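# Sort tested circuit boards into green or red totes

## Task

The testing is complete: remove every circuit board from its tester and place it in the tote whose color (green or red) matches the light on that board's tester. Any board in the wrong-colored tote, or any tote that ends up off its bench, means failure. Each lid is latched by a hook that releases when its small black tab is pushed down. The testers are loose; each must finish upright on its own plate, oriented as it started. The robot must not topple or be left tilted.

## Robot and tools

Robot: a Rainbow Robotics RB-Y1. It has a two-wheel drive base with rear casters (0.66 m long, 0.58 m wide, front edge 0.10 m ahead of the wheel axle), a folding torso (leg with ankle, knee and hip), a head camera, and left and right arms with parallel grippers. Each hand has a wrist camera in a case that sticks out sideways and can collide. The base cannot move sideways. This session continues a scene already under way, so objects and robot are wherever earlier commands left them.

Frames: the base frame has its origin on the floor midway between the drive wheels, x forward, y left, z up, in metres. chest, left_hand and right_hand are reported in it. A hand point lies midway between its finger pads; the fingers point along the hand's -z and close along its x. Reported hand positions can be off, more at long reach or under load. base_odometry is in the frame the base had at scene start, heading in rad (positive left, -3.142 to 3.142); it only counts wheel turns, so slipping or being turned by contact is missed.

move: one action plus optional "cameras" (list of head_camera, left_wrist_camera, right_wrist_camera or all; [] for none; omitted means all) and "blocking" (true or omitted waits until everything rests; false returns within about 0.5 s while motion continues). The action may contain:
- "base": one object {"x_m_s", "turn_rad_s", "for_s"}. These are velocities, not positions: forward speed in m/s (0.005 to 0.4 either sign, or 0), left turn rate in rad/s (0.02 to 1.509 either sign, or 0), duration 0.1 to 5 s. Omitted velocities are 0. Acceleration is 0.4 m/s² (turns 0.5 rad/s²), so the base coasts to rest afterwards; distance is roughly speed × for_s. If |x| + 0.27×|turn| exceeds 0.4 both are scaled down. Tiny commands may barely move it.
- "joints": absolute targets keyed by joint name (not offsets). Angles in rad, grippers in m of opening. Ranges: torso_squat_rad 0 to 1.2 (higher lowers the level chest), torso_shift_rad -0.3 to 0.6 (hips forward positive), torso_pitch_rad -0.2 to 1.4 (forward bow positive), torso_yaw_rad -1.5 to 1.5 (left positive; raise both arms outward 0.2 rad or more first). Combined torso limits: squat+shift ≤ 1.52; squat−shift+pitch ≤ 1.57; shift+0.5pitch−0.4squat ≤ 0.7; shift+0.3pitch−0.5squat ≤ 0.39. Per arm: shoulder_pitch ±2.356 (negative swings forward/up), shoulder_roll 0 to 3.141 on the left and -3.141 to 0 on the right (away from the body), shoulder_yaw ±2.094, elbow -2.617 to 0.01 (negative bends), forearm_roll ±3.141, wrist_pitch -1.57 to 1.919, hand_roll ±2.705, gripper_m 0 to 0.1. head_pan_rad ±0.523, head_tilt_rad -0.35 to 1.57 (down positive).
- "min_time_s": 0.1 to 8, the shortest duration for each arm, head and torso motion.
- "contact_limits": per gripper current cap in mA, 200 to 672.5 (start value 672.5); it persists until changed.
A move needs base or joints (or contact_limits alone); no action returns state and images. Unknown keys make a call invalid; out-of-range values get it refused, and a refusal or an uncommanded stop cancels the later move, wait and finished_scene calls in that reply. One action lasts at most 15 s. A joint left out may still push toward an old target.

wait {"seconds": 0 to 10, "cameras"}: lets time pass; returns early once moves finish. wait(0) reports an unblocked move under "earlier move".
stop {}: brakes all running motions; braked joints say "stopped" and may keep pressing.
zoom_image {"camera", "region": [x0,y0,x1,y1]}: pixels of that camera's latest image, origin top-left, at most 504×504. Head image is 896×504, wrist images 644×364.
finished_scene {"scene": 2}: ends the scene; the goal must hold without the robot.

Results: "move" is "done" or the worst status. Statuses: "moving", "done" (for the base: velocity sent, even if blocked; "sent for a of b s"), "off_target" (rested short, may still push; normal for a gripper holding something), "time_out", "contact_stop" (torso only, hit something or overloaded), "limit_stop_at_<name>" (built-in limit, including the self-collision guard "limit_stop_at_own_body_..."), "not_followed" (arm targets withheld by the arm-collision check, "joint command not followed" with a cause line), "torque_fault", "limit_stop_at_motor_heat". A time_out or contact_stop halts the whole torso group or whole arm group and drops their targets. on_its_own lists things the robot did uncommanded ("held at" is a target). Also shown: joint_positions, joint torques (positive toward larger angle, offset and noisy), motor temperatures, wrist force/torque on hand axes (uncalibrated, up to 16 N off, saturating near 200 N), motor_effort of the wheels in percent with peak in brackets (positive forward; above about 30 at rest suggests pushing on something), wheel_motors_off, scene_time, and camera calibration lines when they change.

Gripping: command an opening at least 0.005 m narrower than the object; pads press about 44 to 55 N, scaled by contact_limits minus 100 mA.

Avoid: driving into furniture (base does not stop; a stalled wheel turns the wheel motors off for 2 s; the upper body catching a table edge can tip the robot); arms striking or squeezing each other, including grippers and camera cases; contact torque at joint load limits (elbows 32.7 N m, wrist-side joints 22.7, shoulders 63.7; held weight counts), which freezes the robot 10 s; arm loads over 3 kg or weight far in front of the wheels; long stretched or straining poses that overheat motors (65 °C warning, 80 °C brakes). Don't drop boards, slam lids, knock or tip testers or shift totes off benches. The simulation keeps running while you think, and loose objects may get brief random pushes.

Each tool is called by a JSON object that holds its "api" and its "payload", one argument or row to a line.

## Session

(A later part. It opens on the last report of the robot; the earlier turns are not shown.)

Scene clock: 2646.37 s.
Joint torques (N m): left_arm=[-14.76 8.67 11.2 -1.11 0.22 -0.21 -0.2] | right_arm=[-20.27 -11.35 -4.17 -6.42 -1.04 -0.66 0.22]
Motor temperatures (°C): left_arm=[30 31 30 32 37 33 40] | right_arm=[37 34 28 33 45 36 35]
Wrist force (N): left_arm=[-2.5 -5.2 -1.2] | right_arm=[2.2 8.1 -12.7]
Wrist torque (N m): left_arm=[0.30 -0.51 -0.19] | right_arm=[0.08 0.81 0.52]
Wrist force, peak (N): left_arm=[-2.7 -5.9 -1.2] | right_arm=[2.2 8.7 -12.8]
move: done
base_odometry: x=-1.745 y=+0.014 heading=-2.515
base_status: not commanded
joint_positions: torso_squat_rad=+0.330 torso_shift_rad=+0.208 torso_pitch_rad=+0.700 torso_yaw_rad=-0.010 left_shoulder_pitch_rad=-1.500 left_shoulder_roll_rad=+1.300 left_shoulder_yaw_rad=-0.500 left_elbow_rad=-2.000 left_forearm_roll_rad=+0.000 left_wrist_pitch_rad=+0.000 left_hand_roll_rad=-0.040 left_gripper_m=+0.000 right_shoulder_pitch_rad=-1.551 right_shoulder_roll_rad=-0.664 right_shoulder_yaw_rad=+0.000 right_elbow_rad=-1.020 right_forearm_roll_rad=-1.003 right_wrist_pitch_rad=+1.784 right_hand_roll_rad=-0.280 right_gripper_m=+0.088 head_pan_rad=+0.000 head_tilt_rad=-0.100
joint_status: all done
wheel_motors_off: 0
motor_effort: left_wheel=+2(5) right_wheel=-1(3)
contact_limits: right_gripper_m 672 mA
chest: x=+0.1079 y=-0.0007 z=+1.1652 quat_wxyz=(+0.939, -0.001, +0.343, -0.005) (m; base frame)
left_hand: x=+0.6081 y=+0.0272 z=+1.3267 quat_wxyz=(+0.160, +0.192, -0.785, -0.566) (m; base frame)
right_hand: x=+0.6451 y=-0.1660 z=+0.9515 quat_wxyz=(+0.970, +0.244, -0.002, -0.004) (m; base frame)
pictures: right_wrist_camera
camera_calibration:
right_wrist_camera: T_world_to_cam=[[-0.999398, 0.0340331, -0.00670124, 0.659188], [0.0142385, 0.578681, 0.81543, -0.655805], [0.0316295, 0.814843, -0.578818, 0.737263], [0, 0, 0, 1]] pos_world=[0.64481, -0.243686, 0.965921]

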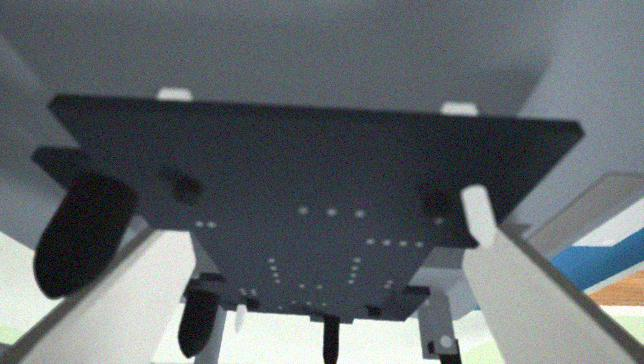

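{"api": "move", "payload": {
  "joints": {"right_gripper_m":0.045},
  "cameras": ["right_wrist_camera"]
}}

{"api": "move", "payload": {
  "joints": {"torso_squat_rad":0.29},
  "min_time_s": 1.5,
  "cameras": ["right_wrist_camera","head_camera"]
}}

Scene clock: 2656.70 s.
Joint torques (N m): left_arm=[-14.93 9.09 10.95 -0.93 0.25 -0.1 -0.13] | right_arm=[-18.35 -9.3 -3.16 -6.02 -2.04 3.65 0.23]
Motor temperatures (°C): left_arm=[30 31 30 32 37 33 40] | right_arm=[37 34 28 33 45 36 35]
Wrist force (N): left_arm=[-2.4 -5.6 -1.3] | right_arm=[17.3 7.7 -15.5]
Wrist torque (N m): left_arm=[0.33 -0.52 -0.17] | right_arm=[0.09 0.14 0.62]
Wrist force, peak (N): left_arm=[-2.6 -6.0 -1.2] | right_arm=[26.9 6.9 -15.1]
move: off_target
base_odometry: x=-1.745 y=+0.014 heading=-2.515
base_status: not commanded
joint_positions: torso_squat_rad=+0.330 torso_shift_rad=+0.208 torso_pitch_rad=+0.700 torso_yaw_rad=-0.010 left_shoulder_pitch_rad=-1.500 left_shoulder_roll_rad=+1.300 left_shoulder_yaw_rad=-0.500 left_elbow_rad=-2.000 left_forearm_roll_rad=+0.000 left_wrist_pitch_rad=+0.000 left_hand_roll_rad=-0.040 left_gripper_m=+0.000 right_shoulder_pitch_rad=-1.551 right_shoulder_roll_rad=-0.664 right_shoulder_yaw_rad=+0.000 right_elbow_rad=-1.020 right_forearm_roll_rad=-1.003 right_wrist_pitch_rad=+1.783 right_hand_roll_rad=-0.280 right_gripper_m=+0.062 head_pan_rad=+0.000 head_tilt_rad=-0.100
joint_status: right_gripper_m off_target (ended at +0.062, target +0.045)
wheel_motors_off: 0
motor_effort: left_wheel=+2(4) right_wheel=-7(8)
contact_limits: right_gripper_m 672 mA
chest: x=+0.1081 y=-0.0007 z=+1.1651 quat_wxyz=(+0.939, -0.001, +0.343, -0.005) (m; base frame)
left_hand: x=+0.6084 y=+0.0273 z=+1.3265 quat_wxyz=(+0.161, +0.192, -0.785, -0.566) (m; base frame)
right_hand: x=+0.6457 y=-0.1661 z=+0.9516 quat_wxyz=(+0.970, +0.244, -0.002, -0.004) (m; base frame)
pictures: right_wrist_camera
camera_calibration:
right_wrist_camera: T_world_to_cam=[[-0.999361, 0.0348031, -0.00816593, 0.661319], [0.0134877, 0.578634, 0.815476, -0.655435], [0.0331061, 0.814845, -0.578733, 0.736376], [0, 0, 0, 1]] pos_world=[0.645358, -0.243791, 0.966057]

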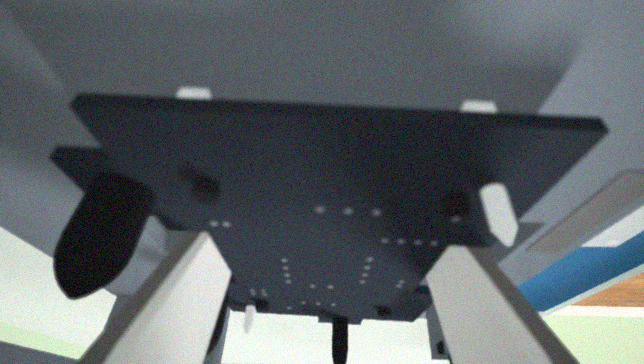

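Scene clock: 2658.50 s.
Joint torques (N m): left_arm=[-14.89 8.79 11.06 -1.06 0.25 -0.12 -0.1] | right_arm=[-32.77 -12.23 -8.68 -12.48 -3.42 -1.3 -0.09]
Motor temperatures (°C): left_arm=[30 31 30 32 37 33 40] | right_arm=[37 34 28 33 45 36 35]
Wrist force (N): left_arm=[-2.3 -5.5 -1.2] | right_arm=[3.1 -4.5 -37.6]
Wrist torque (N m): left_arm=[0.32 -0.48 -0.16] | right_arm=[-0.07 1.36 0.21]
Wrist force, peak (N): left_arm=[-2.7 -5.9 -1.4] | right_arm=[3.0 -4.9 -39.4]
move: done
base_odometry: x=-1.745 y=+0.014 heading=-2.515
base_status: not commanded
joint_positions: torso_squat_rad=+0.290 torso_shift_rad=+0.208 torso_pitch_rad=+0.701 torso_yaw_rad=-0.010 left_shoulder_pitch_rad=-1.500 left_shoulder_roll_rad=+1.300 left_shoulder_yaw_rad=-0.500 left_elbow_rad=-2.000 left_forearm_roll_rad=+0.000 left_wrist_pitch_rad=+0.000 left_hand_roll_rad=-0.040 left_gripper_m=+0.000 right_shoulder_pitch_rad=-1.547 right_shoulder_roll_rad=-0.664 right_shoulder_yaw_rad=+0.001 right_elbow_rad=-1.019 right_forearm_roll_rad=-1.002 right_wrist_pitch_rad=+1.784 right_hand_roll_rad=-0.280 right_gripper_m=+0.062 head_pan_rad=+0.000 head_tilt_rad=-0.100
joint_status: all done
wheel_motors_off: 0
motor_effort: left_wheel=+4(4) right_wheel=-6(8)
contact_limits: right_gripper_m 672 mA
chest: x=+0.1105 y=-0.0007 z=+1.1732 quat_wxyz=(+0.939, -0.001, +0.343, -0.005) (m; base frame)
left_hand: x=+0.6110 y=+0.0272 z=+1.3339 quat_wxyz=(+0.161, +0.192, -0.785, -0.566) (m; base frame)
right_hand: x=+0.6463 y=-0.1667 z=+0.9565 quat_wxyz=(+0.970, +0.243, +0.001, -0.005) (m; base frame)
pictures: head_camera, right_wrist_camera
camera_calibration:
head_camera: T_world_to_cam=[[0.00776814, -0.998526, 0.0537156, -0.0751537], [-0.532859, -0.0495887, -0.84475, 1.30366], [0.846169, -0.0220607, -0.532459, 0.420483], [0, 0, 0, 1]] pos_world=[0.339451, -0.00112003, 1.32919]
right_wrist_camera: T_world_to_cam=[[-0.999396, 0.034747, -0.000453522, 0.654579], [0.0198028, 0.580198, 0.814235, -0.661684], [0.0285554, 0.813734, -0.580535, 0.74412], [0, 0, 0, 1]] pos_world=[0.646038, -0.244353, 0.971051]

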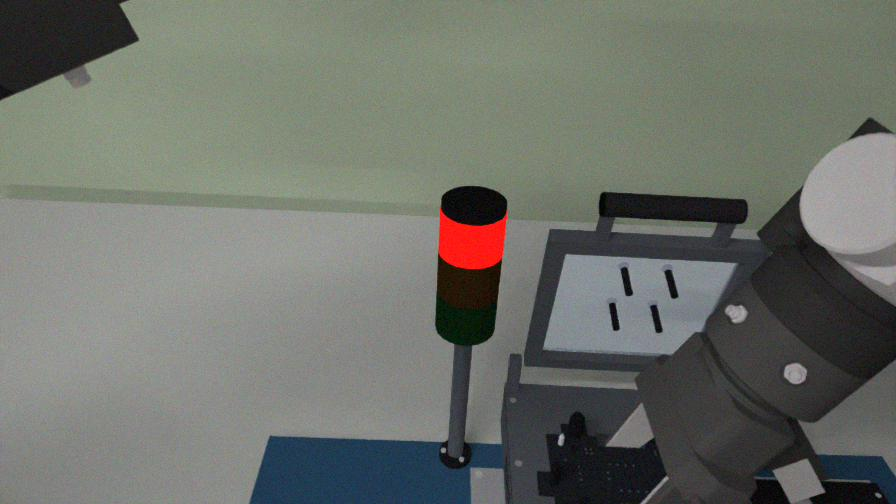

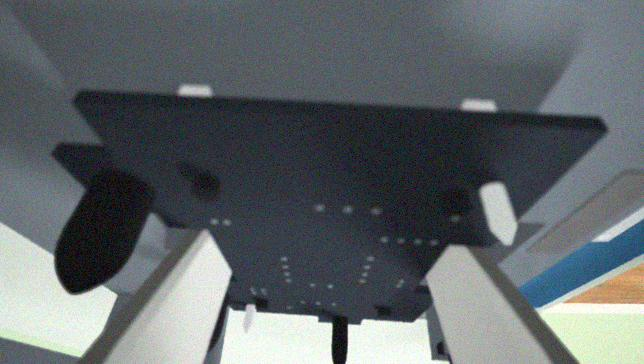

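{"api": "move", "payload": {
  "joints": {"torso_squat_rad":0.25},
  "min_time_s": 1.5,
  "cameras": ["right_wrist_camera"]
}}

{"api": "move", "payload": {
  "joints": {"head_tilt_rad":0.35},
  "cameras": ["head_camera"]
}}

{"api": "zoom_image", "payload": {
  "camera": "head_camera",
  "region": [490, 60, 800, 340]
}}

Scene clock: 2674.40 s.
Joint torques (N m): left_arm=[-14.57 8.79 11.04 -1.09 0.23 -0.12 -0.08] | right_arm=[-33.57 -12.84 -9.03 -12.6 -3.53 -1.55 0.04]
Motor temperatures (°C): left_arm=[30 31 30 32 37 33 40] | right_arm=[38 34 28 33 45 36 35]
Wrist force (N): left_arm=[-2.5 -5.5 -1.5] | right_arm=[2.5 -4.9 -40.4]
Wrist torque (N m): left_arm=[0.31 -0.51 -0.18] | right_arm=[-0.16 1.47 0.20]
Wrist force, peak (N): left_arm=[-2.4 -5.9 -1.3] | right_arm=[2.9 -5.1 -40.4]
move: done
base_odometry: x=-1.745 y=+0.014 heading=-2.515
base_status: not commanded
joint_positions: torso_squat_rad=+0.250 torso_shift_rad=+0.209 torso_pitch_rad=+0.701 torso_yaw_rad=-0.010 left_shoulder_pitch_rad=-1.500 left_shoulder_roll_rad=+1.300 left_shoulder_yaw_rad=-0.500 left_elbow_rad=-2.000 left_forearm_roll_rad=+0.000 left_wrist_pitch_rad=+0.000 left_hand_roll_rad=-0.040 left_gripper_m=+0.000 right_shoulder_pitch_rad=-1.547 right_shoulder_roll_rad=-0.664 right_shoulder_yaw_rad=+0.001 right_elbow_rad=-1.019 right_forearm_roll_rad=-1.002 right_wrist_pitch_rad=+1.784 right_hand_roll_rad=-0.280 right_gripper_m=+0.062 head_pan_rad=+0.000 head_tilt_rad=-0.100
joint_status: all done
wheel_motors_off: 0
motor_effort: left_wheel=+2(4) right_wheel=-6(8)
contact_limits: right_gripper_m 672 mA
chest: x=+0.1121 y=-0.0007 z=+1.1805 quat_wxyz=(+0.939, -0.001, +0.344, -0.005) (m; base frame)
left_hand: x=+0.6125 y=+0.0272 z=+1.3411 quat_wxyz=(+0.161, +0.191, -0.785, -0.566) (m; base frame)
right_hand: x=+0.6478 y=-0.1666 z=+0.9636 quat_wxyz=(+0.970, +0.243, +0.002, -0.005) (m; base frame)
pictures: right_wrist_camera
camera_calibration:
right_wrist_camera: T_world_to_cam=[[-0.999398, 0.0346807, -0.0000237297, 0.655625], [0.0201158, 0.580237, 0.814199, -0.667678], [0.0282508, 0.813709, -0.580586, 0.748445], [0, 0, 0, 1]] pos_world=[0.647517, -0.244343, 0.978175]

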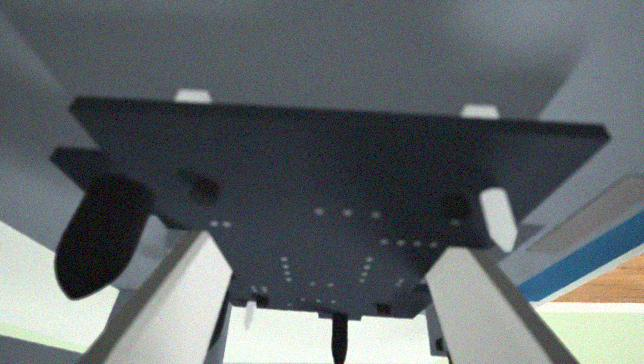

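Scene clock: 2675.37 s.
Joint torques (N m): left_arm=[-14.95 8.81 11.01 -1.11 0.12 -0.16 -0.09] | right_arm=[-33.43 -12.91 -9.14 -12.86 -3.43 -1.58 0.07]
Motor temperatures (°C): left_arm=[30 31 30 32 37 33 40] | right_arm=[38 34 28 33 45 36 35]
Wrist force (N): left_arm=[-2.3 -5.3 -1.3] | right_arm=[2.6 -4.5 -38.6]
Wrist torque (N m): left_arm=[0.30 -0.51 -0.20] | right_arm=[-0.14 1.48 0.20]
Wrist force, peak (N): left_arm=[-2.3 -5.7 -1.2] | right_arm=[2.7 -4.8 -40.3]
move: done
base_odometry: x=-1.745 y=+0.014 heading=-2.515
base_status: not commanded
joint_positions: torso_squat_rad=+0.250 torso_shift_rad=+0.209 torso_pitch_rad=+0.701 torso_yaw_rad=-0.010 left_shoulder_pitch_rad=-1.500 left_shoulder_roll_rad=+1.300 left_shoulder_yaw_rad=-0.500 left_elbow_rad=-2.000 left_forearm_roll_rad=+0.000 left_wrist_pitch_rad=+0.000 left_hand_roll_rad=-0.040 left_gripper_m=+0.000 right_shoulder_pitch_rad=-1.547 right_shoulder_roll_rad=-0.664 right_shoulder_yaw_rad=+0.001 right_elbow_rad=-1.019 right_forearm_roll_rad=-1.002 right_wrist_pitch_rad=+1.784 right_hand_roll_rad=-0.280 right_gripper_m=+0.062 head_pan_rad=+0.000 head_tilt_rad=+0.350
joint_status: all done
wheel_motors_off: 0
motor_effort: left_wheel=+2(4) right_wheel=-6(7)
contact_limits: right_gripper_m 672 mA
chest: x=+0.1121 y=-0.0007 z=+1.1805 quat_wxyz=(+0.939, -0.001, +0.344, -0.005) (m; base frame)
left_hand: x=+0.6125 y=+0.0272 z=+1.3411 quat_wxyz=(+0.161, +0.191, -0.785, -0.566) (m; base frame)
right_hand: x=+0.6477 y=-0.1666 z=+0.9636 quat_wxyz=(+0.970, +0.243, +0.002, -0.005) (m; base frame)
pictures: head_camera
camera_calibration:
head_camera: T_world_to_cam=[[0.0271919, -0.998741, 0.0421453, -0.0653176], [-0.847388, -0.0453953, -0.52903, 0.975319], [0.530277, -0.0213281, -0.847556, 0.920164], [0, 0, 0, 1]] pos_world=[0.340309, -0.00133515, 1.29862]

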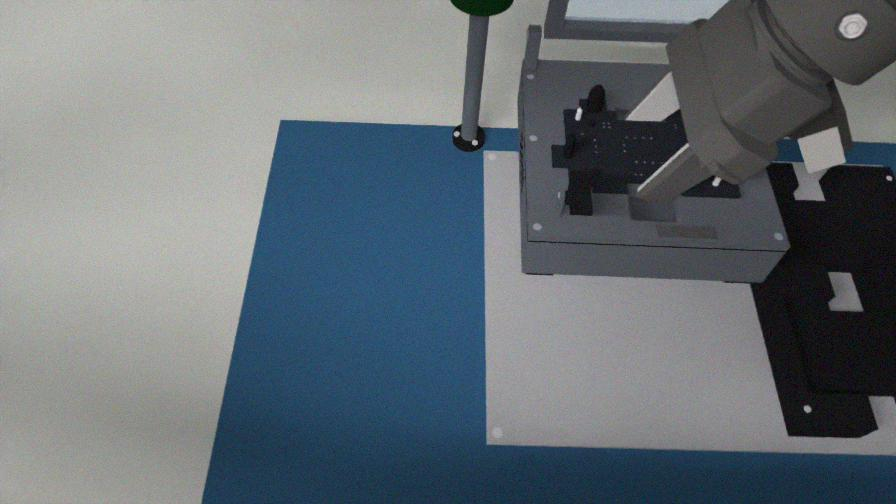

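Scaled by 1.626 from the camera's 896x504 image, which has a finer 1280x720 frame.

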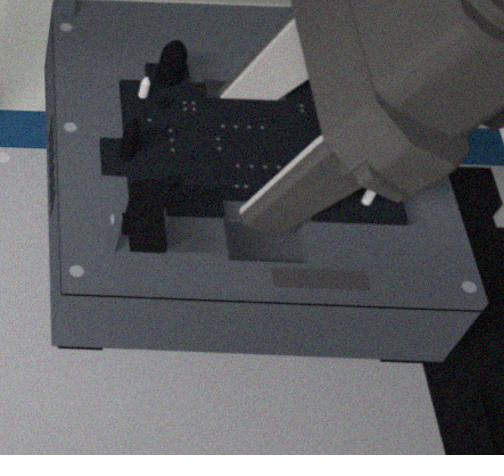

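{"api": "move", "payload": {
  "joints": {"torso_squat_rad":0.33},
  "cameras": []
}}

{"api": "move", "payload": {
  "joints": {"right_gripper_m":0.075},
  "cameras": []
}}

{"api": "move", "payload": {
  "joints": {"torso_squat_rad":0.295},
  "cameras": ["right_wrist_camera"]
}}

{"api": "move", "payload": {
  "joints": {"right_gripper_m":0.045},
  "cameras": ["right_wrist_camera"]
}}

{"api": "move", "payload": {
  "joints": {"torso_squat_rad":0.24},
  "min_time_s": 1.5,
  "cameras": ["right_wrist_camera","head_camera"]
}}

Scene clock: 2689.47 s.
Joint torques (N m): left_arm=[-14.72 8.82 10.91 -1.03 0.27 -0.15 -0.11] | right_arm=[-22.42 -7.97 -4.85 -7.26 -2.13 -0.49 0]
Motor temperatures (°C): left_arm=[30 31 30 32 37 33 40] | right_arm=[38 34 28 34 45 36 35]
Wrist force (N): left_arm=[-2.5 -5.7 -1.3] | right_arm=[-0.9 4.7 -6.2]
Wrist torque (N m): left_arm=[0.35 -0.52 -0.19] | right_arm=[-0.11 0.09 0.22]
Wrist force, peak (N): left_arm=[-2.6 -5.9 -1.2] | right_arm=[2.6 -5.1 -40.6]
move: done
base_odometry: x=-1.745 y=+0.014 heading=-2.515
base_status: not commanded
joint_positions: torso_squat_rad=+0.330 torso_shift_rad=+0.208 torso_pitch_rad=+0.699 torso_yaw_rad=-0.010 left_shoulder_pitch_rad=-1.500 left_shoulder_roll_rad=+1.300 left_shoulder_yaw_rad=-0.500 left_elbow_rad=-2.000 left_forearm_roll_rad=+0.000 left_wrist_pitch_rad=+0.000 left_hand_roll_rad=-0.040 left_gripper_m=+0.000 right_shoulder_pitch_rad=-1.550 right_shoulder_roll_rad=-0.665 right_shoulder_yaw_rad=+0.000 right_elbow_rad=-1.020 right_forearm_roll_rad=-1.003 right_wrist_pitch_rad=+1.784 right_hand_roll_rad=-0.280 right_gripper_m=+0.062 head_pan_rad=+0.000 head_tilt_rad=+0.350
joint_status: all done
wheel_motors_off: 0
motor_effort: left_wheel=+2(5) right_wheel=-3(7)
contact_limits: right_gripper_m 672 mA
chest: x=+0.1078 y=-0.0007 z=+1.1653 quat_wxyz=(+0.939, -0.001, +0.343, -0.005) (m; base frame)
left_hand: x=+0.6079 y=+0.0271 z=+1.3269 quat_wxyz=(+0.160, +0.192, -0.785, -0.566) (m; base frame)
right_hand: x=+0.6450 y=-0.1667 z=+0.9514 quat_wxyz=(+0.970, +0.244, -0.002, -0.004) (m; base frame)
pictures: none
No camera images: "cameras" was empty.

Scene clock: 2690.07 s.
Joint torques (N m): left_arm=[-14.8 8.6 11.14 -1.07 0.25 -0.16 -0.11] | right_arm=[-22.34 -8.47 -4.5 -7.26 -1.29 -0.46 -0.04]
Motor temperatures (°C): left_arm=[30 31 30 32 37 33 40] | right_arm=[38 34 28 34 45 36 35]
Wrist force (N): left_arm=[-2.3 -5.7 -1.2] | right_arm=[2.1 8.5 -12.6]
Wrist torque (N m): left_arm=[0.35 -0.49 -0.19] | right_arm=[0.04 0.81 0.51]
Wrist force, peak (N): left_arm=[-2.7 -6.1 -1.1] | right_arm=[2.3 8.3 -12.9]
move: done
base_odometry: x=-1.745 y=+0.014 heading=-2.515
base_status: not commanded
joint_positions: torso_squat_rad=+0.330 torso_shift_rad=+0.208 torso_pitch_rad=+0.700 torso_yaw_rad=-0.010 left_shoulder_pitch_rad=-1.500 left_shoulder_roll_rad=+1.300 left_shoulder_yaw_rad=-0.500 left_elbow_rad=-2.000 left_forearm_roll_rad=+0.000 left_wrist_pitch_rad=+0.000 left_hand_roll_rad=-0.040 left_gripper_m=+0.000 right_shoulder_pitch_rad=-1.550 right_shoulder_roll_rad=-0.665 right_shoulder_yaw_rad=+0.000 right_elbow_rad=-1.020 right_forearm_roll_rad=-1.003 right_wrist_pitch_rad=+1.784 right_hand_roll_rad=-0.280 right_gripper_m=+0.075 head_pan_rad=+0.000 head_tilt_rad=+0.350
joint_status: all done
wheel_motors_off: 0
motor_effort: left_wheel=+3(3) right_wheel=-4(5)
contact_limits: right_gripper_m 672 mA
chest: x=+0.1079 y=-0.0007 z=+1.1652 quat_wxyz=(+0.939, -0.001, +0.343, -0.005) (m; base frame)
left_hand: x=+0.6081 y=+0.0272 z=+1.3268 quat_wxyz=(+0.160, +0.192, -0.785, -0.566) (m; base frame)
right_hand: x=+0.6450 y=-0.1665 z=+0.9513 quat_wxyz=(+0.970, +0.244, -0.002, -0.004) (m; base frame)
pictures: none
No camera images: "cameras" was empty.

Scene clock: 2690.83 s.
Joint torques (N m): left_arm=[-14.73 8.79 11.05 -1.03 0.2 -0.09 -0.16] | right_arm=[-22.3 -8.98 -4.5 -7.3 -1.16 -0.63 0.03]
Motor temperatures (°C): left_arm=[30 31 30 32 37 33 40] | right_arm=[38 34 28 34 45 36 35]
Wrist force (N): left_arm=[-2.4 -5.5 -1.2] | right_arm=[2.2 8.4 -12.5]
Wrist torque (N m): left_arm=[0.31 -0.51 -0.17] | right_arm=[0.05 0.81 0.52]
Wrist force, peak (N): left_arm=[-2.6 -5.9 -1.2] | right_arm=[1.9 8.4 -12.9]
move: done
base_odometry: x=-1.745 y=+0.014 heading=-2.515
base_status: not commanded
joint_positions: torso_squat_rad=+0.295 torso_shift_rad=+0.208 torso_pitch_rad=+0.700 torso_yaw_rad=-0.010 left_shoulder_pitch_rad=-1.500 left_shoulder_roll_rad=+1.300 left_shoulder_yaw_rad=-0.500 left_elbow_rad=-2.000 left_forearm_roll_rad=+0.000 left_wrist_pitch_rad=+0.000 left_hand_roll_rad=-0.040 left_gripper_m=+0.000 right_shoulder_pitch_rad=-1.550 right_shoulder_roll_rad=-0.665 right_shoulder_yaw_rad=+0.000 right_elbow_rad=-1.020 right_forearm_roll_rad=-1.003 right_wrist_pitch_rad=+1.784 right_hand_roll_rad=-0.280 right_gripper_m=+0.075 head_pan_rad=+0.000 head_tilt_rad=+0.350
joint_status: all done
wheel_motors_off: 0
motor_effort: left_wheel=+3(3) right_wheel=-4(5)
contact_limits: right_gripper_m 672 mA
chest: x=+0.1095 y=-0.0007 z=+1.1726 quat_wxyz=(+0.939, -0.001, +0.343, -0.005) (m; base frame)
left_hand: x=+0.6097 y=+0.0272 z=+1.3340 quat_wxyz=(+0.161, +0.192, -0.785, -0.566) (m; base frame)
right_hand: x=+0.6466 y=-0.1665 z=+0.9586 quat_wxyz=(+0.970, +0.244, -0.001, -0.004) (m; base frame)
pictures: right_wrist_camera
camera_calibration:
right_wrist_camera: T_world_to_cam=[[-0.999379, 0.0346725, -0.00623505, 0.66041], [0.0150093, 0.57919, 0.815055, -0.661359], [0.0318712, 0.814455, -0.579351, 0.742037], [0, 0, 0, 1]] pos_world=[0.646277, -0.244202, 0.973061]

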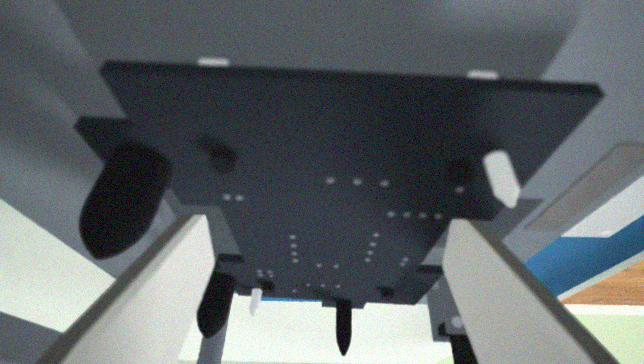

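Scene clock: 2691.67 s.
Joint torques (N m): left_arm=[-14.8 8.73 11.05 -1 0.26 -0.14 -0.18] | right_arm=[-22.91 -9.93 -4.81 -7.56 -0.45 -3.02 0.06]
Motor temperatures (°C): left_arm=[30 31 30 32 37 33 40] | right_arm=[38 34 28 34 45 36 35]
Wrist force (N): left_arm=[-2.3 -5.8 -1.0] | right_arm=[-8.3 7.4 -13.2]
Wrist torque (N m): left_arm=[0.33 -0.50 -0.18] | right_arm=[0.06 1.13 0.29]
Wrist force, peak (N): left_arm=[-2.6 -5.9 -1.2] | right_arm=[-12.6 8.7 -11.1]
move: off_target
base_odometry: x=-1.745 y=+0.014 heading=-2.515
base_status: not commanded
joint_positions: torso_squat_rad=+0.295 torso_shift_rad=+0.208 torso_pitch_rad=+0.700 torso_yaw_rad=-0.010 left_shoulder_pitch_rad=-1.500 left_shoulder_roll_rad=+1.300 left_shoulder_yaw_rad=-0.500 left_elbow_rad=-2.000 left_forearm_roll_rad=+0.000 left_wrist_pitch_rad=+0.000 left_hand_roll_rad=-0.040 left_gripper_m=+0.000 right_shoulder_pitch_rad=-1.550 right_shoulder_roll_rad=-0.664 right_shoulder_yaw_rad=+0.000 right_elbow_rad=-1.020 right_forearm_roll_rad=-1.003 right_wrist_pitch_rad=+1.785 right_hand_roll_rad=-0.280 right_gripper_m=+0.058 head_pan_rad=+0.000 head_tilt_rad=+0.350
joint_status: right_gripper_m off_target (ended at +0.058, target +0.045)
wheel_motors_off: 0
motor_effort: left_wheel=+2(4) right_wheel=-3(4)
contact_limits: right_gripper_m 672 mA
chest: x=+0.1094 y=-0.0007 z=+1.1726 quat_wxyz=(+0.939, -0.001, +0.343, -0.005) (m; base frame)
left_hand: x=+0.6096 y=+0.0272 z=+1.3341 quat_wxyz=(+0.160, +0.192, -0.785, -0.566) (m; base frame)
right_hand: x=+0.6463 y=-0.1664 z=+0.9585 quat_wxyz=(+0.970, +0.244, -0.001, -0.004) (m; base frame)
pictures: right_wrist_camera
camera_calibration:
right_wrist_camera: T_world_to_cam=[[-0.999401, 0.0341677, -0.00545967, 0.659268], [0.015346, 0.579115, 0.815102, -0.661664], [0.0310119, 0.81453, -0.579292, 0.742447], [0, 0, 0, 1]] pos_world=[0.646002, -0.244092, 0.973017]

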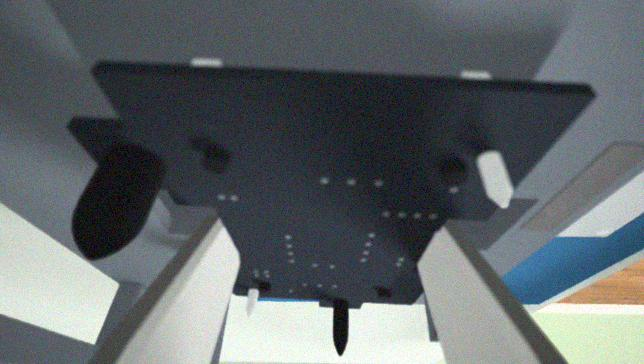

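Scene clock: 2693.47 s.
Joint torques (N m): left_arm=[-14.9 9.07 10.92 -0.99 0.27 -0.14 -0.14] | right_arm=[-29.08 -12.75 -7.41 -10.6 -2.97 -0.57 0.05]
Motor temperatures (°C): left_arm=[30 31 30 32 37 33 40] | right_arm=[38 34 28 34 45 36 35]
Wrist force (N): left_arm=[-2.4 -5.4 -1.1] | right_arm=[4.9 -1.6 -34.2]
Wrist torque (N m): left_arm=[0.30 -0.52 -0.19] | right_arm=[-0.06 0.69 0.44]
Wrist force, peak (N): left_arm=[-2.3 -5.9 -1.3] | right_arm=[4.6 -1.9 -34.3]
move: done
base_odometry: x=-1.745 y=+0.014 heading=-2.515
base_status: not commanded
joint_positions: torso_squat_rad=+0.240 torso_shift_rad=+0.208 torso_pitch_rad=+0.701 torso_yaw_rad=-0.010 left_shoulder_pitch_rad=-1.500 left_shoulder_roll_rad=+1.300 left_shoulder_yaw_rad=-0.500 left_elbow_rad=-2.000 left_forearm_roll_rad=+0.000 left_wrist_pitch_rad=+0.000 left_hand_roll_rad=-0.040 left_gripper_m=+0.000 right_shoulder_pitch_rad=-1.548 right_shoulder_roll_rad=-0.664 right_shoulder_yaw_rad=+0.001 right_elbow_rad=-1.019 right_forearm_roll_rad=-1.002 right_wrist_pitch_rad=+1.784 right_hand_roll_rad=-0.280 right_gripper_m=+0.058 head_pan_rad=+0.000 head_tilt_rad=+0.350
joint_status: all done
wheel_motors_off: 0
motor_effort: left_wheel=+4(5) right_wheel=-2(5)
contact_limits: right_gripper_m 672 mA
chest: x=+0.1122 y=-0.0007 z=+1.1822 quat_wxyz=(+0.939, -0.001, +0.343, -0.005) (m; base frame)
left_hand: x=+0.6126 y=+0.0272 z=+1.3431 quat_wxyz=(+0.161, +0.192, -0.785, -0.566) (m; base frame)
right_hand: x=+0.6484 y=-0.1664 z=+0.9663 quat_wxyz=(+0.970, +0.244, +0.000, -0.005) (m; base frame)
pictures: head_camera, right_wrist_camera
camera_calibration:
head_camera: T_world_to_cam=[[0.0271562, -0.99874, 0.0421966, -0.0654522], [-0.847195, -0.0454001, -0.529338, 0.976734], [0.530587, -0.0213739, -0.847361, 0.921289], [0, 0, 0, 1]] pos_world=[0.340438, -0.00133434, 1.30045]
right_wrist_camera: T_world_to_cam=[[-0.999403, 0.0344758, -0.00220605, 0.65835], [0.018199, 0.579691, 0.814633, -0.669297], [0.029364, 0.814107, -0.579972, 0.748528], [0, 0, 0, 1]] pos_world=[0.648158, -0.244094, 0.980809]

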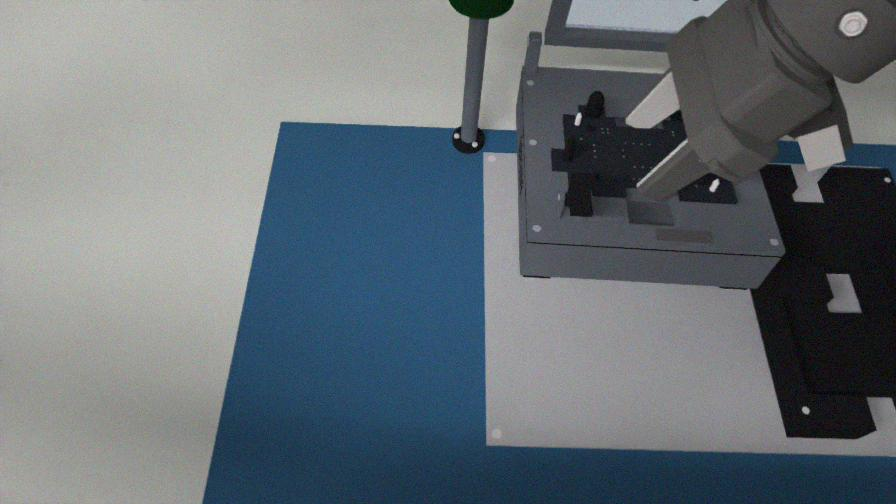

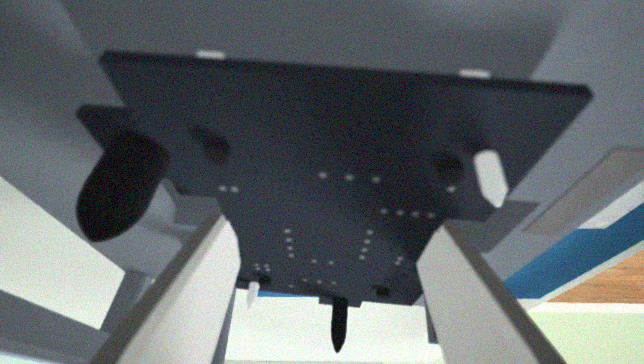

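{"api": "move", "payload": {
  "joints": {"torso_squat_rad":0.18},
  "min_time_s": 1.5,
  "cameras": ["right_wrist_camera","head_camera"]
}}

Scene clock: 2701.67 s.
Joint torques (N m): left_arm=[-14.78 8.55 11.11 -0.96 0.27 -0.14 -0.15] | right_arm=[-23.85 -11.06 -5.35 -7.75 -1.23 -1.24 0.03]
Motor temperatures (°C): left_arm=[30 31 30 32 37 33 40] | right_arm=[38 34 28 34 45 36 35]
Wrist force (N): left_arm=[-2.4 -5.7 -1.1] | right_arm=[-3.1 4.4 -14.0]
Wrist torque (N m): left_arm=[0.33 -0.48 -0.17] | right_arm=[0.25 0.62 0.38]
Wrist force, peak (N): left_arm=[-2.9 -6.1 -1.4] | right_arm=[4.8 -1.9 -34.5]
move: done
base_odometry: x=-1.745 y=+0.014 heading=-2.515
base_status: not commanded
joint_positions: torso_squat_rad=+0.180 torso_shift_rad=+0.208 torso_pitch_rad=+0.700 torso_yaw_rad=-0.010 left_shoulder_pitch_rad=-1.500 left_shoulder_roll_rad=+1.300 left_shoulder_yaw_rad=-0.500 left_elbow_rad=-2.000 left_forearm_roll_rad=+0.000 left_wrist_pitch_rad=+0.000 left_hand_roll_rad=-0.040 left_gripper_m=+0.000 right_shoulder_pitch_rad=-1.550 right_shoulder_roll_rad=-0.664 right_shoulder_yaw_rad=+0.000 right_elbow_rad=-1.020 right_forearm_roll_rad=-1.003 right_wrist_pitch_rad=+1.784 right_hand_roll_rad=-0.280 right_gripper_m=+0.045 head_pan_rad=+0.000 head_tilt_rad=+0.350
joint_status: all done
wheel_motors_off: 0
on_its_own: right_gripper_m moved -0.013 to your old target +0.045
motor_effort: left_wheel=+5(6) right_wheel=-4(4)
contact_limits: right_gripper_m 672 mA
chest: x=+0.1134 y=-0.0007 z=+1.1911 quat_wxyz=(+0.939, -0.001, +0.343, -0.005) (m; base frame)
left_hand: x=+0.6137 y=+0.0272 z=+1.3525 quat_wxyz=(+0.161, +0.192, -0.785, -0.566) (m; base frame)
right_hand: x=+0.6503 y=-0.1663 z=+0.9767 quat_wxyz=(+0.970, +0.244, -0.001, -0.004) (m; base frame)
pictures: head_camera, right_wrist_camera
camera_calibration:
head_camera: T_world_to_cam=[[0.0270631, -0.99874, 0.0422604, -0.065929], [-0.846594, -0.0453794, -0.530301, 0.983509], [0.531551, -0.0214258, -0.846755, 0.927319], [0, 0, 0, 1]] pos_world=[0.3415, -0.00134633, 1.30955]
right_wrist_camera: T_world_to_cam=[[-0.999402, 0.0341776, -0.00523229, 0.663123], [0.0155389, 0.579161, 0.815065, -0.67666], [0.0308873, 0.814497, -0.579346, 0.752865], [0, 0, 0, 1]] pos_world=[0.649987, -0.243975, 0.99116]

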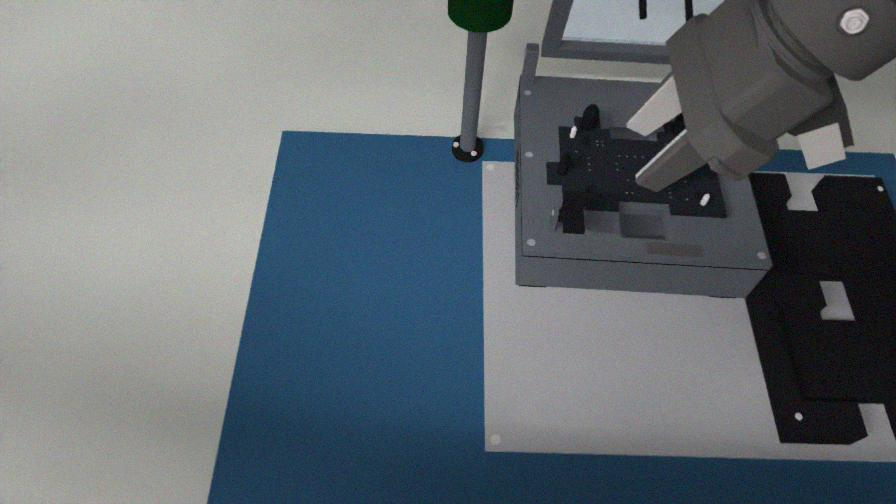

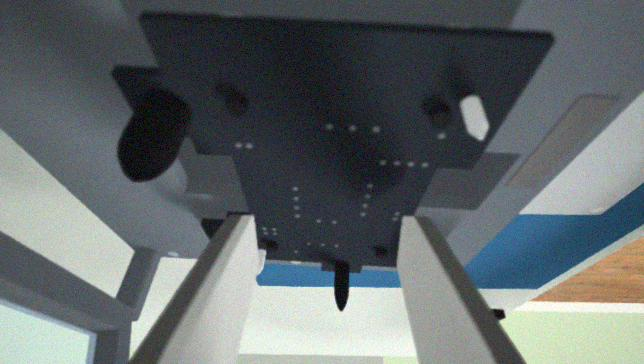

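{"api": "move", "payload": {
  "joints": {"right_gripper_m":0.085},
  "cameras": ["right_wrist_camera","head_camera"]
}}

Scene clock: 2724.70 s.
Joint torques (N m): left_arm=[-14.64 8.83 11.05 -1.01 0.23 -0.12 -0.12] | right_arm=[-24.14 -11.15 -5.53 -7.92 -1.27 -1.27 0.11]
Motor temperatures (°C): left_arm=[30 31 30 32 37 33 40] | right_arm=[38 34 28 33 45 36 35]
Wrist force (N): left_arm=[-2.3 -5.7 -1.5] | right_arm=[-2.9 4.6 -13.1]
Wrist torque (N m): left_arm=[0.33 -0.48 -0.17] | right_arm=[0.24 0.65 0.36]
Wrist force, peak (N): left_arm=[-2.5 -6.1 -1.1] | right_arm=[-3.0 4.1 -14.7]
move: done
base_odometry: x=-1.745 y=+0.014 heading=-2.515
base_status: not commanded
joint_positions: torso_squat_rad=+0.180 torso_shift_rad=+0.208 torso_pitch_rad=+0.700 torso_yaw_rad=-0.010 left_shoulder_pitch_rad=-1.500 left_shoulder_roll_rad=+1.300 left_shoulder_yaw_rad=-0.500 left_elbow_rad=-2.000 left_forearm_roll_rad=+0.000 left_wrist_pitch_rad=+0.000 left_hand_roll_rad=-0.040 left_gripper_m=+0.000 right_shoulder_pitch_rad=-1.550 right_shoulder_roll_rad=-0.664 right_shoulder_yaw_rad=+0.000 right_elbow_rad=-1.020 right_forearm_roll_rad=-1.003 right_wrist_pitch_rad=+1.784 right_hand_roll_rad=-0.280 right_gripper_m=+0.085 head_pan_rad=+0.000 head_tilt_rad=+0.350
joint_status: all done
wheel_motors_off: 0
motor_effort: left_wheel=+4(5) right_wheel=-1(3)
contact_limits: right_gripper_m 672 mA
chest: x=+0.1134 y=-0.0007 z=+1.1911 quat_wxyz=(+0.939, -0.001, +0.343, -0.005) (m; base frame)
left_hand: x=+0.6137 y=+0.0272 z=+1.3525 quat_wxyz=(+0.161, +0.192, -0.785, -0.566) (m; base frame)
right_hand: x=+0.6503 y=-0.1663 z=+0.9767 quat_wxyz=(+0.970, +0.244, -0.001, -0.004) (m; base frame)
pictures: head_camera, right_wrist_camera
camera_calibration:
head_camera: T_world_to_cam=[[0.0270631, -0.99874, 0.0422605, -0.065929], [-0.846594, -0.0453795, -0.530301, 0.983509], [0.531551, -0.0214259, -0.846755, 0.927319], [0, 0, 0, 1]] pos_world=[0.3415, -0.00134621, 1.30955]
right_wrist_camera: T_world_to_cam=[[-0.999402, 0.0341753, -0.00522747, 0.663117], [0.0155416, 0.579162, 0.815064, -0.67666], [0.0308827, 0.814496, -0.579347, 0.752869], [0, 0, 0, 1]] pos_world=[0.649986, -0.243975, 0.99116]

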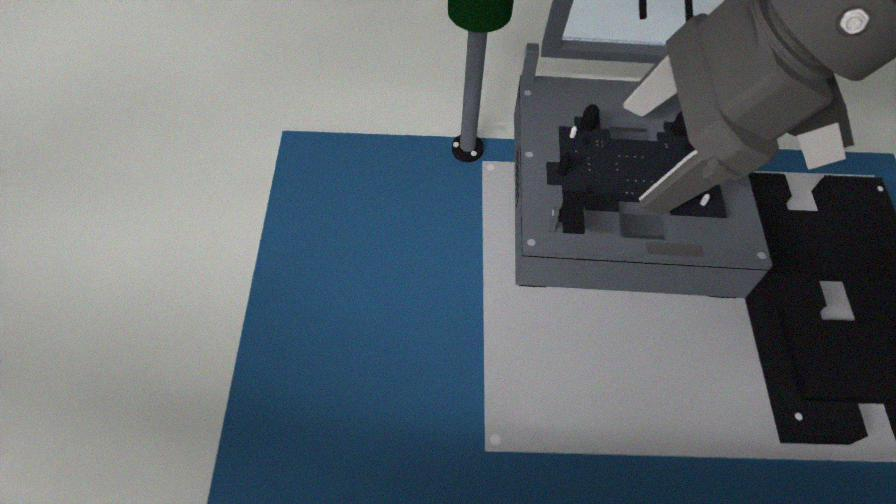

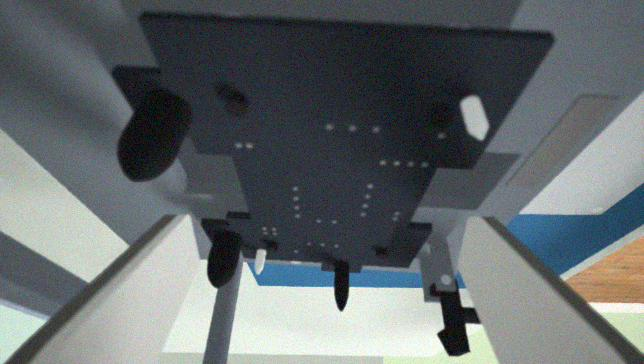

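{"api": "zoom_image", "payload": {
  "camera": "right_wrist_camera",
  "region": [90, 0, 590, 364]
}}

{"api": "zoom_image", "payload": {
  "camera": "head_camera",
  "region": [510, 40, 790, 280]
}}

Scaled by 1.008 from the camera's 644x364 image, which has a finer 1265x715 frame.

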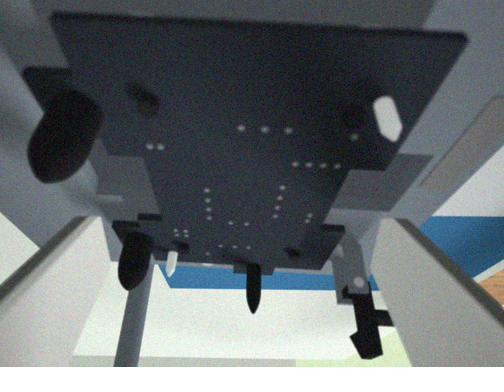

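Scaled by 1.800 from the camera's 896x504 image, which has a finer 1280x720 frame.

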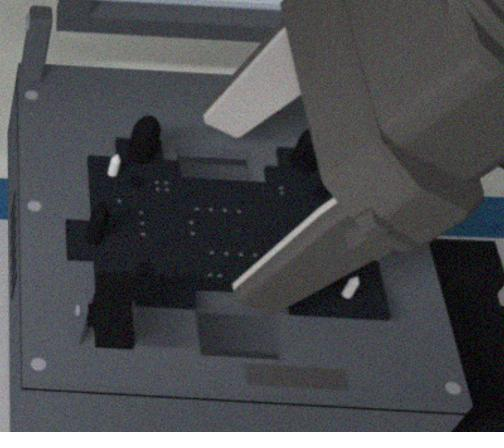

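{"api": "move", "payload": {
  "joints": {"torso_squat_rad":0.314},
  "cameras": []
}}

{"api": "move", "payload": {
  "joints": {"right_gripper_m":0.045},
  "cameras": ["right_wrist_camera","head_camera"]
}}

{"api": "move", "payload": {
  "joints": {"torso_squat_rad":0.285},
  "min_time_s": 1,
  "cameras": ["right_wrist_camera","head_camera"]
}}

Scene clock: 2740.90 s.
Joint torques (N m): left_arm=[-14.71 8.82 10.9 -1 0.24 -0.18 -0.09] | right_arm=[-22.61 -10.87 -5.6 -7.41 -1.11 -0.58 0.07]
Motor temperatures (°C): left_arm=[30 31 30 32 37 33 40] | right_arm=[38 34 28 33 45 36 35]
Wrist force (N): left_arm=[-2.3 -5.6 -1.3] | right_arm=[2.1 8.2 -12.4]
Wrist torque (N m): left_arm=[0.34 -0.51 -0.19] | right_arm=[0.09 0.80 0.51]
Wrist force, peak (N): left_arm=[-2.4 -6.1 -1.2] | right_arm=[2.4 8.3 -13.0]
move: done
base_odometry: x=-1.745 y=+0.014 heading=-2.515
base_status: not commanded
joint_positions: torso_squat_rad=+0.314 torso_shift_rad=+0.208 torso_pitch_rad=+0.700 torso_yaw_rad=-0.010 left_shoulder_pitch_rad=-1.500 left_shoulder_roll_rad=+1.300 left_shoulder_yaw_rad=-0.500 left_elbow_rad=-2.000 left_forearm_roll_rad=+0.000 left_wrist_pitch_rad=+0.000 left_hand_roll_rad=-0.040 left_gripper_m=+0.000 right_shoulder_pitch_rad=-1.550 right_shoulder_roll_rad=-0.664 right_shoulder_yaw_rad=+0.000 right_elbow_rad=-1.020 right_forearm_roll_rad=-1.003 right_wrist_pitch_rad=+1.784 right_hand_roll_rad=-0.280 right_gripper_m=+0.085 head_pan_rad=+0.000 head_tilt_rad=+0.350
joint_status: all done
wheel_motors_off: 0
motor_effort: left_wheel=+4(5) right_wheel=-3(4)
contact_limits: right_gripper_m 672 mA
chest: x=+0.1087 y=-0.0007 z=+1.1687 quat_wxyz=(+0.939, -0.001, +0.343, -0.005) (m; base frame)
left_hand: x=+0.6089 y=+0.0272 z=+1.3302 quat_wxyz=(+0.160, +0.192, -0.785, -0.566) (m; base frame)
right_hand: x=+0.6457 y=-0.1662 z=+0.9546 quat_wxyz=(+0.970, +0.244, -0.001, -0.004) (m; base frame)
pictures: none
No camera images: "cameras" was empty.

Scene clock: 2741.83 s.
Joint torques (N m): left_arm=[-14.92 8.67 11.2 -1.02 0.22 -0.14 -0.1] | right_arm=[-18.98 -9.38 -3.82 -6.28 -1.78 2.86 -0.01]
Motor temperatures (°C): left_arm=[30 31 30 32 37 33 40] | right_arm=[38 34 28 33 45 36 35]
Wrist force (N): left_arm=[-2.5 -5.3 -1.2] | right_arm=[15.1 8.3 -11.8]
Wrist torque (N m): left_arm=[0.29 -0.54 -0.21] | right_arm=[0.03 0.32 0.22]
Wrist force, peak (N): left_arm=[-2.7 -5.9 -1.0] | right_arm=[16.8 6.8 -14.5]
move: off_target
base_odometry: x=-1.745 y=+0.014 heading=-2.515
base_status: not commanded
joint_positions: torso_squat_rad=+0.314 torso_shift_rad=+0.208 torso_pitch_rad=+0.700 torso_yaw_rad=-0.010 left_shoulder_pitch_rad=-1.500 left_shoulder_roll_rad=+1.300 left_shoulder_yaw_rad=-0.500 left_elbow_rad=-2.000 left_forearm_roll_rad=+0.000 left_wrist_pitch_rad=+0.000 left_hand_roll_rad=-0.040 left_gripper_m=+0.000 right_shoulder_pitch_rad=-1.551 right_shoulder_roll_rad=-0.664 right_shoulder_yaw_rad=+0.000 right_elbow_rad=-1.020 right_forearm_roll_rad=-1.003 right_wrist_pitch_rad=+1.783 right_hand_roll_rad=-0.280 right_gripper_m=+0.060 head_pan_rad=+0.000 head_tilt_rad=+0.350
joint_status: right_gripper_m off_target (ended at +0.060, target +0.045)
wheel_motors_off: 0
motor_effort: left_wheel=+3(4) right_wheel=-5(6)
contact_limits: right_gripper_m 672 mA
chest: x=+0.1088 y=-0.0007 z=+1.1686 quat_wxyz=(+0.939, -0.001, +0.343, -0.005) (m; base frame)
left_hand: x=+0.6090 y=+0.0272 z=+1.3301 quat_wxyz=(+0.161, +0.192, -0.785, -0.566) (m; base frame)
right_hand: x=+0.6463 y=-0.1662 z=+0.9551 quat_wxyz=(+0.970, +0.244, -0.002, -0.004) (m; base frame)
pictures: head_camera, right_wrist_camera
camera_calibration:
head_camera: T_world_to_cam=[[0.0270846, -0.998739, 0.0422754, -0.0648511], [-0.846587, -0.0454058, -0.530309, 0.967677], [0.53156, -0.0214266, -0.84675, 0.910792], [0, 0, 0, 1]] pos_world=[0.336839, -0.00131597, 1.28712]
right_wrist_camera: T_world_to_cam=[[-0.999363, 0.034778, -0.00795061, 0.661717], [0.0136542, 0.578765, 0.81538, -0.658186], [0.0329588, 0.814752, -0.578872, 0.738684], [0, 0, 0, 1]] pos_world=[0.645936, -0.243922, 0.969536]

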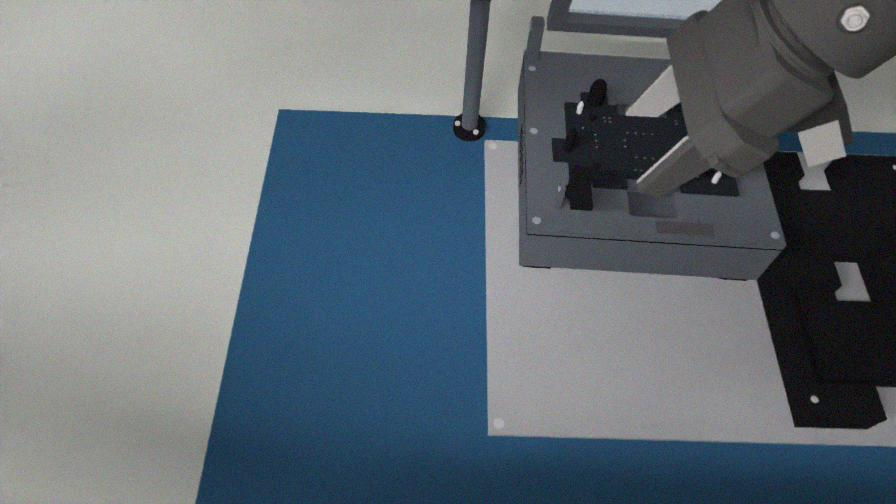

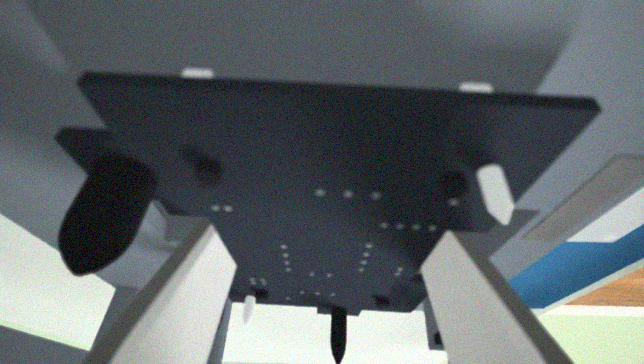

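Scene clock: 2743.13 s.
Joint torques (N m): left_arm=[-14.75 8.67 10.96 -1.02 0.27 -0.14 -0.12] | right_arm=[-29.58 -11.53 -7.53 -10.82 -3.2 -0.1 -0.01]
Motor temperatures (°C): left_arm=[30 31 30 32 37 33 40] | right_arm=[38 34 28 33 45 36 35]
Wrist force (N): left_arm=[-2.7 -5.6 -1.1] | right_arm=[6.2 -2.3 -34.5]
Wrist torque (N m): left_arm=[0.32 -0.53 -0.16] | right_arm=[-0.12 0.89 0.61]
Wrist force, peak (N): left_arm=[-2.6 -5.8 -1.1] | right_arm=[6.0 -2.8 -36.2]
move: done
base_odometry: x=-1.745 y=+0.014 heading=-2.515
base_status: not commanded
joint_positions: torso_squat_rad=+0.285 torso_shift_rad=+0.208 torso_pitch_rad=+0.701 torso_yaw_rad=-0.010 left_shoulder_pitch_rad=-1.500 left_shoulder_roll_rad=+1.300 left_shoulder_yaw_rad=-0.500 left_elbow_rad=-2.000 left_forearm_roll_rad=+0.000 left_wrist_pitch_rad=+0.000 left_hand_roll_rad=-0.040 left_gripper_m=+0.000 right_shoulder_pitch_rad=-1.548 right_shoulder_roll_rad=-0.664 right_shoulder_yaw_rad=+0.001 right_elbow_rad=-1.019 right_forearm_roll_rad=-1.002 right_wrist_pitch_rad=+1.784 right_hand_roll_rad=-0.280 right_gripper_m=+0.059 head_pan_rad=+0.000 head_tilt_rad=+0.350
joint_status: all done
wheel_motors_off: 0
motor_effort: left_wheel=+3(5) right_wheel=-5(6)
contact_limits: right_gripper_m 672 mA
chest: x=+0.1106 y=-0.0007 z=+1.1742 quat_wxyz=(+0.939, -0.001, +0.343, -0.005) (m; base frame)
left_hand: x=+0.6110 y=+0.0272 z=+1.3350 quat_wxyz=(+0.161, +0.192, -0.785, -0.566) (m; base frame)
right_hand: x=+0.6468 y=-0.1665 z=+0.9581 quat_wxyz=(+0.970, +0.243, +0.000, -0.005) (m; base frame)
pictures: head_camera, right_wrist_camera
camera_calibration:
head_camera: T_world_to_cam=[[0.0271907, -0.998739, 0.0421954, -0.0650584], [-0.847267, -0.0454258, -0.529221, 0.970985], [0.53047, -0.0213609, -0.847434, 0.915448], [0, 0, 0, 1]] pos_world=[0.338835, -0.00131388, 1.29239]
right_wrist_camera: T_world_to_cam=[[-0.999393, 0.0347743, -0.00213032, 0.656703], [0.0184416, 0.579898, 0.81448, -0.662528], [0.0295583, 0.813946, -0.580188, 0.744036], [0, 0, 0, 1]] pos_world=[0.64653, -0.244243, 0.972695]

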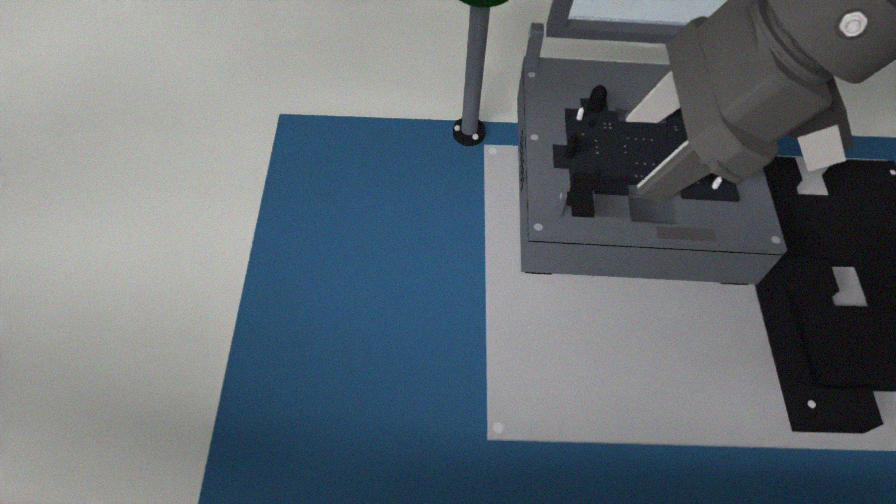

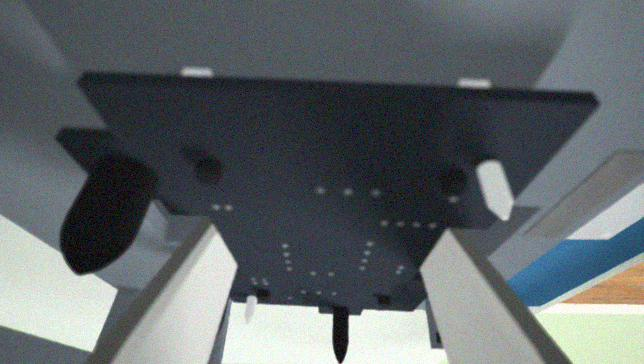

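{"api": "move", "payload": {
  "joints": {"torso_squat_rad":0.265},
  "min_time_s": 1,
  "cameras": ["right_wrist_camera","head_camera"]
}}

{"api": "zoom_image", "payload": {
  "camera": "head_camera",
  "region": [470, 30, 800, 310]
}}

Scene clock: 2748.67 s.
Joint torques (N m): left_arm=[-14.72 8.67 11.02 -1.05 0.3 -0.14 -0.1] | right_arm=[-32.38 -11.96 -8.19 -12.21 -3.6 -1.14 0.14]
Motor temperatures (°C): left_arm=[30 31 30 32 37 33 40] | right_arm=[38 34 28 33 45 36 35]
Wrist force (N): left_arm=[-2.3 -5.4 -0.8] | right_arm=[3.7 -4.3 -36.2]
Wrist torque (N m): left_arm=[0.31 -0.48 -0.19] | right_arm=[-0.18 1.03 0.27]
Wrist force, peak (N): left_arm=[-2.5 -5.8 -1.2] | right_arm=[3.5 -5.4 -38.5]
move: done
base_odometry: x=-1.745 y=+0.014 heading=-2.515
base_status: not commanded
joint_positions: torso_squat_rad=+0.265 torso_shift_rad=+0.208 torso_pitch_rad=+0.701 torso_yaw_rad=-0.010 left_shoulder_pitch_rad=-1.500 left_shoulder_roll_rad=+1.300 left_shoulder_yaw_rad=-0.500 left_elbow_rad=-2.000 left_forearm_roll_rad=+0.000 left_wrist_pitch_rad=+0.000 left_hand_roll_rad=-0.040 left_gripper_m=+0.000 right_shoulder_pitch_rad=-1.548 right_shoulder_roll_rad=-0.664 right_shoulder_yaw_rad=+0.001 right_elbow_rad=-1.019 right_forearm_roll_rad=-1.002 right_wrist_pitch_rad=+1.784 right_hand_roll_rad=-0.280 right_gripper_m=+0.060 head_pan_rad=+0.000 head_tilt_rad=+0.350
joint_status: all done
wheel_motors_off: 0
motor_effort: left_wheel=+3(5) right_wheel=-6(6)
contact_limits: right_gripper_m 672 mA
chest: x=+0.1114 y=-0.0007 z=+1.1779 quat_wxyz=(+0.939, -0.001, +0.343, -0.005) (m; base frame)
left_hand: x=+0.6119 y=+0.0272 z=+1.3386 quat_wxyz=(+0.161, +0.192, -0.785, -0.566) (m; base frame)
right_hand: x=+0.6473 y=-0.1667 z=+0.9613 quat_wxyz=(+0.970, +0.243, +0.001, -0.005) (m; base frame)
pictures: head_camera, right_wrist_camera
camera_calibration:
head_camera: T_world_to_cam=[[0.0271661, -0.998742, 0.0421582, -0.0652072], [-0.847318, -0.0453832, -0.529143, 0.973552], [0.53039, -0.0213467, -0.847485, 0.918214], [0, 0, 0, 1]] pos_world=[0.339668, -0.00134136, 1.29607]
right_wrist_camera: T_world_to_cam=[[-0.999392, 0.0348691, -0.000738197, 0.655893], [0.019643, 0.58023, 0.814215, -0.665475], [0.0288193, 0.813706, -0.580562, 0.746793], [0, 0, 0, 1]] pos_world=[0.647044, -0.244411, 0.975884]

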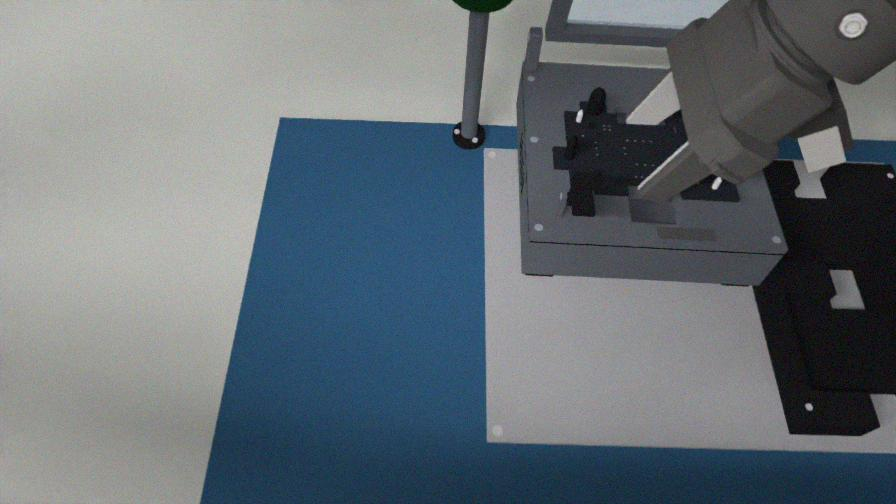

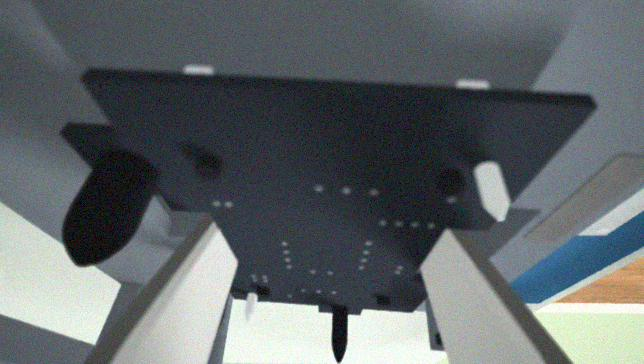

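Scaled by 1.527 from the camera's 896x504 image, which has a finer 1280x720 frame.

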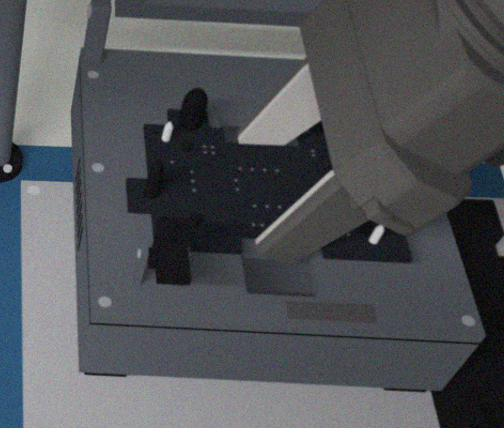

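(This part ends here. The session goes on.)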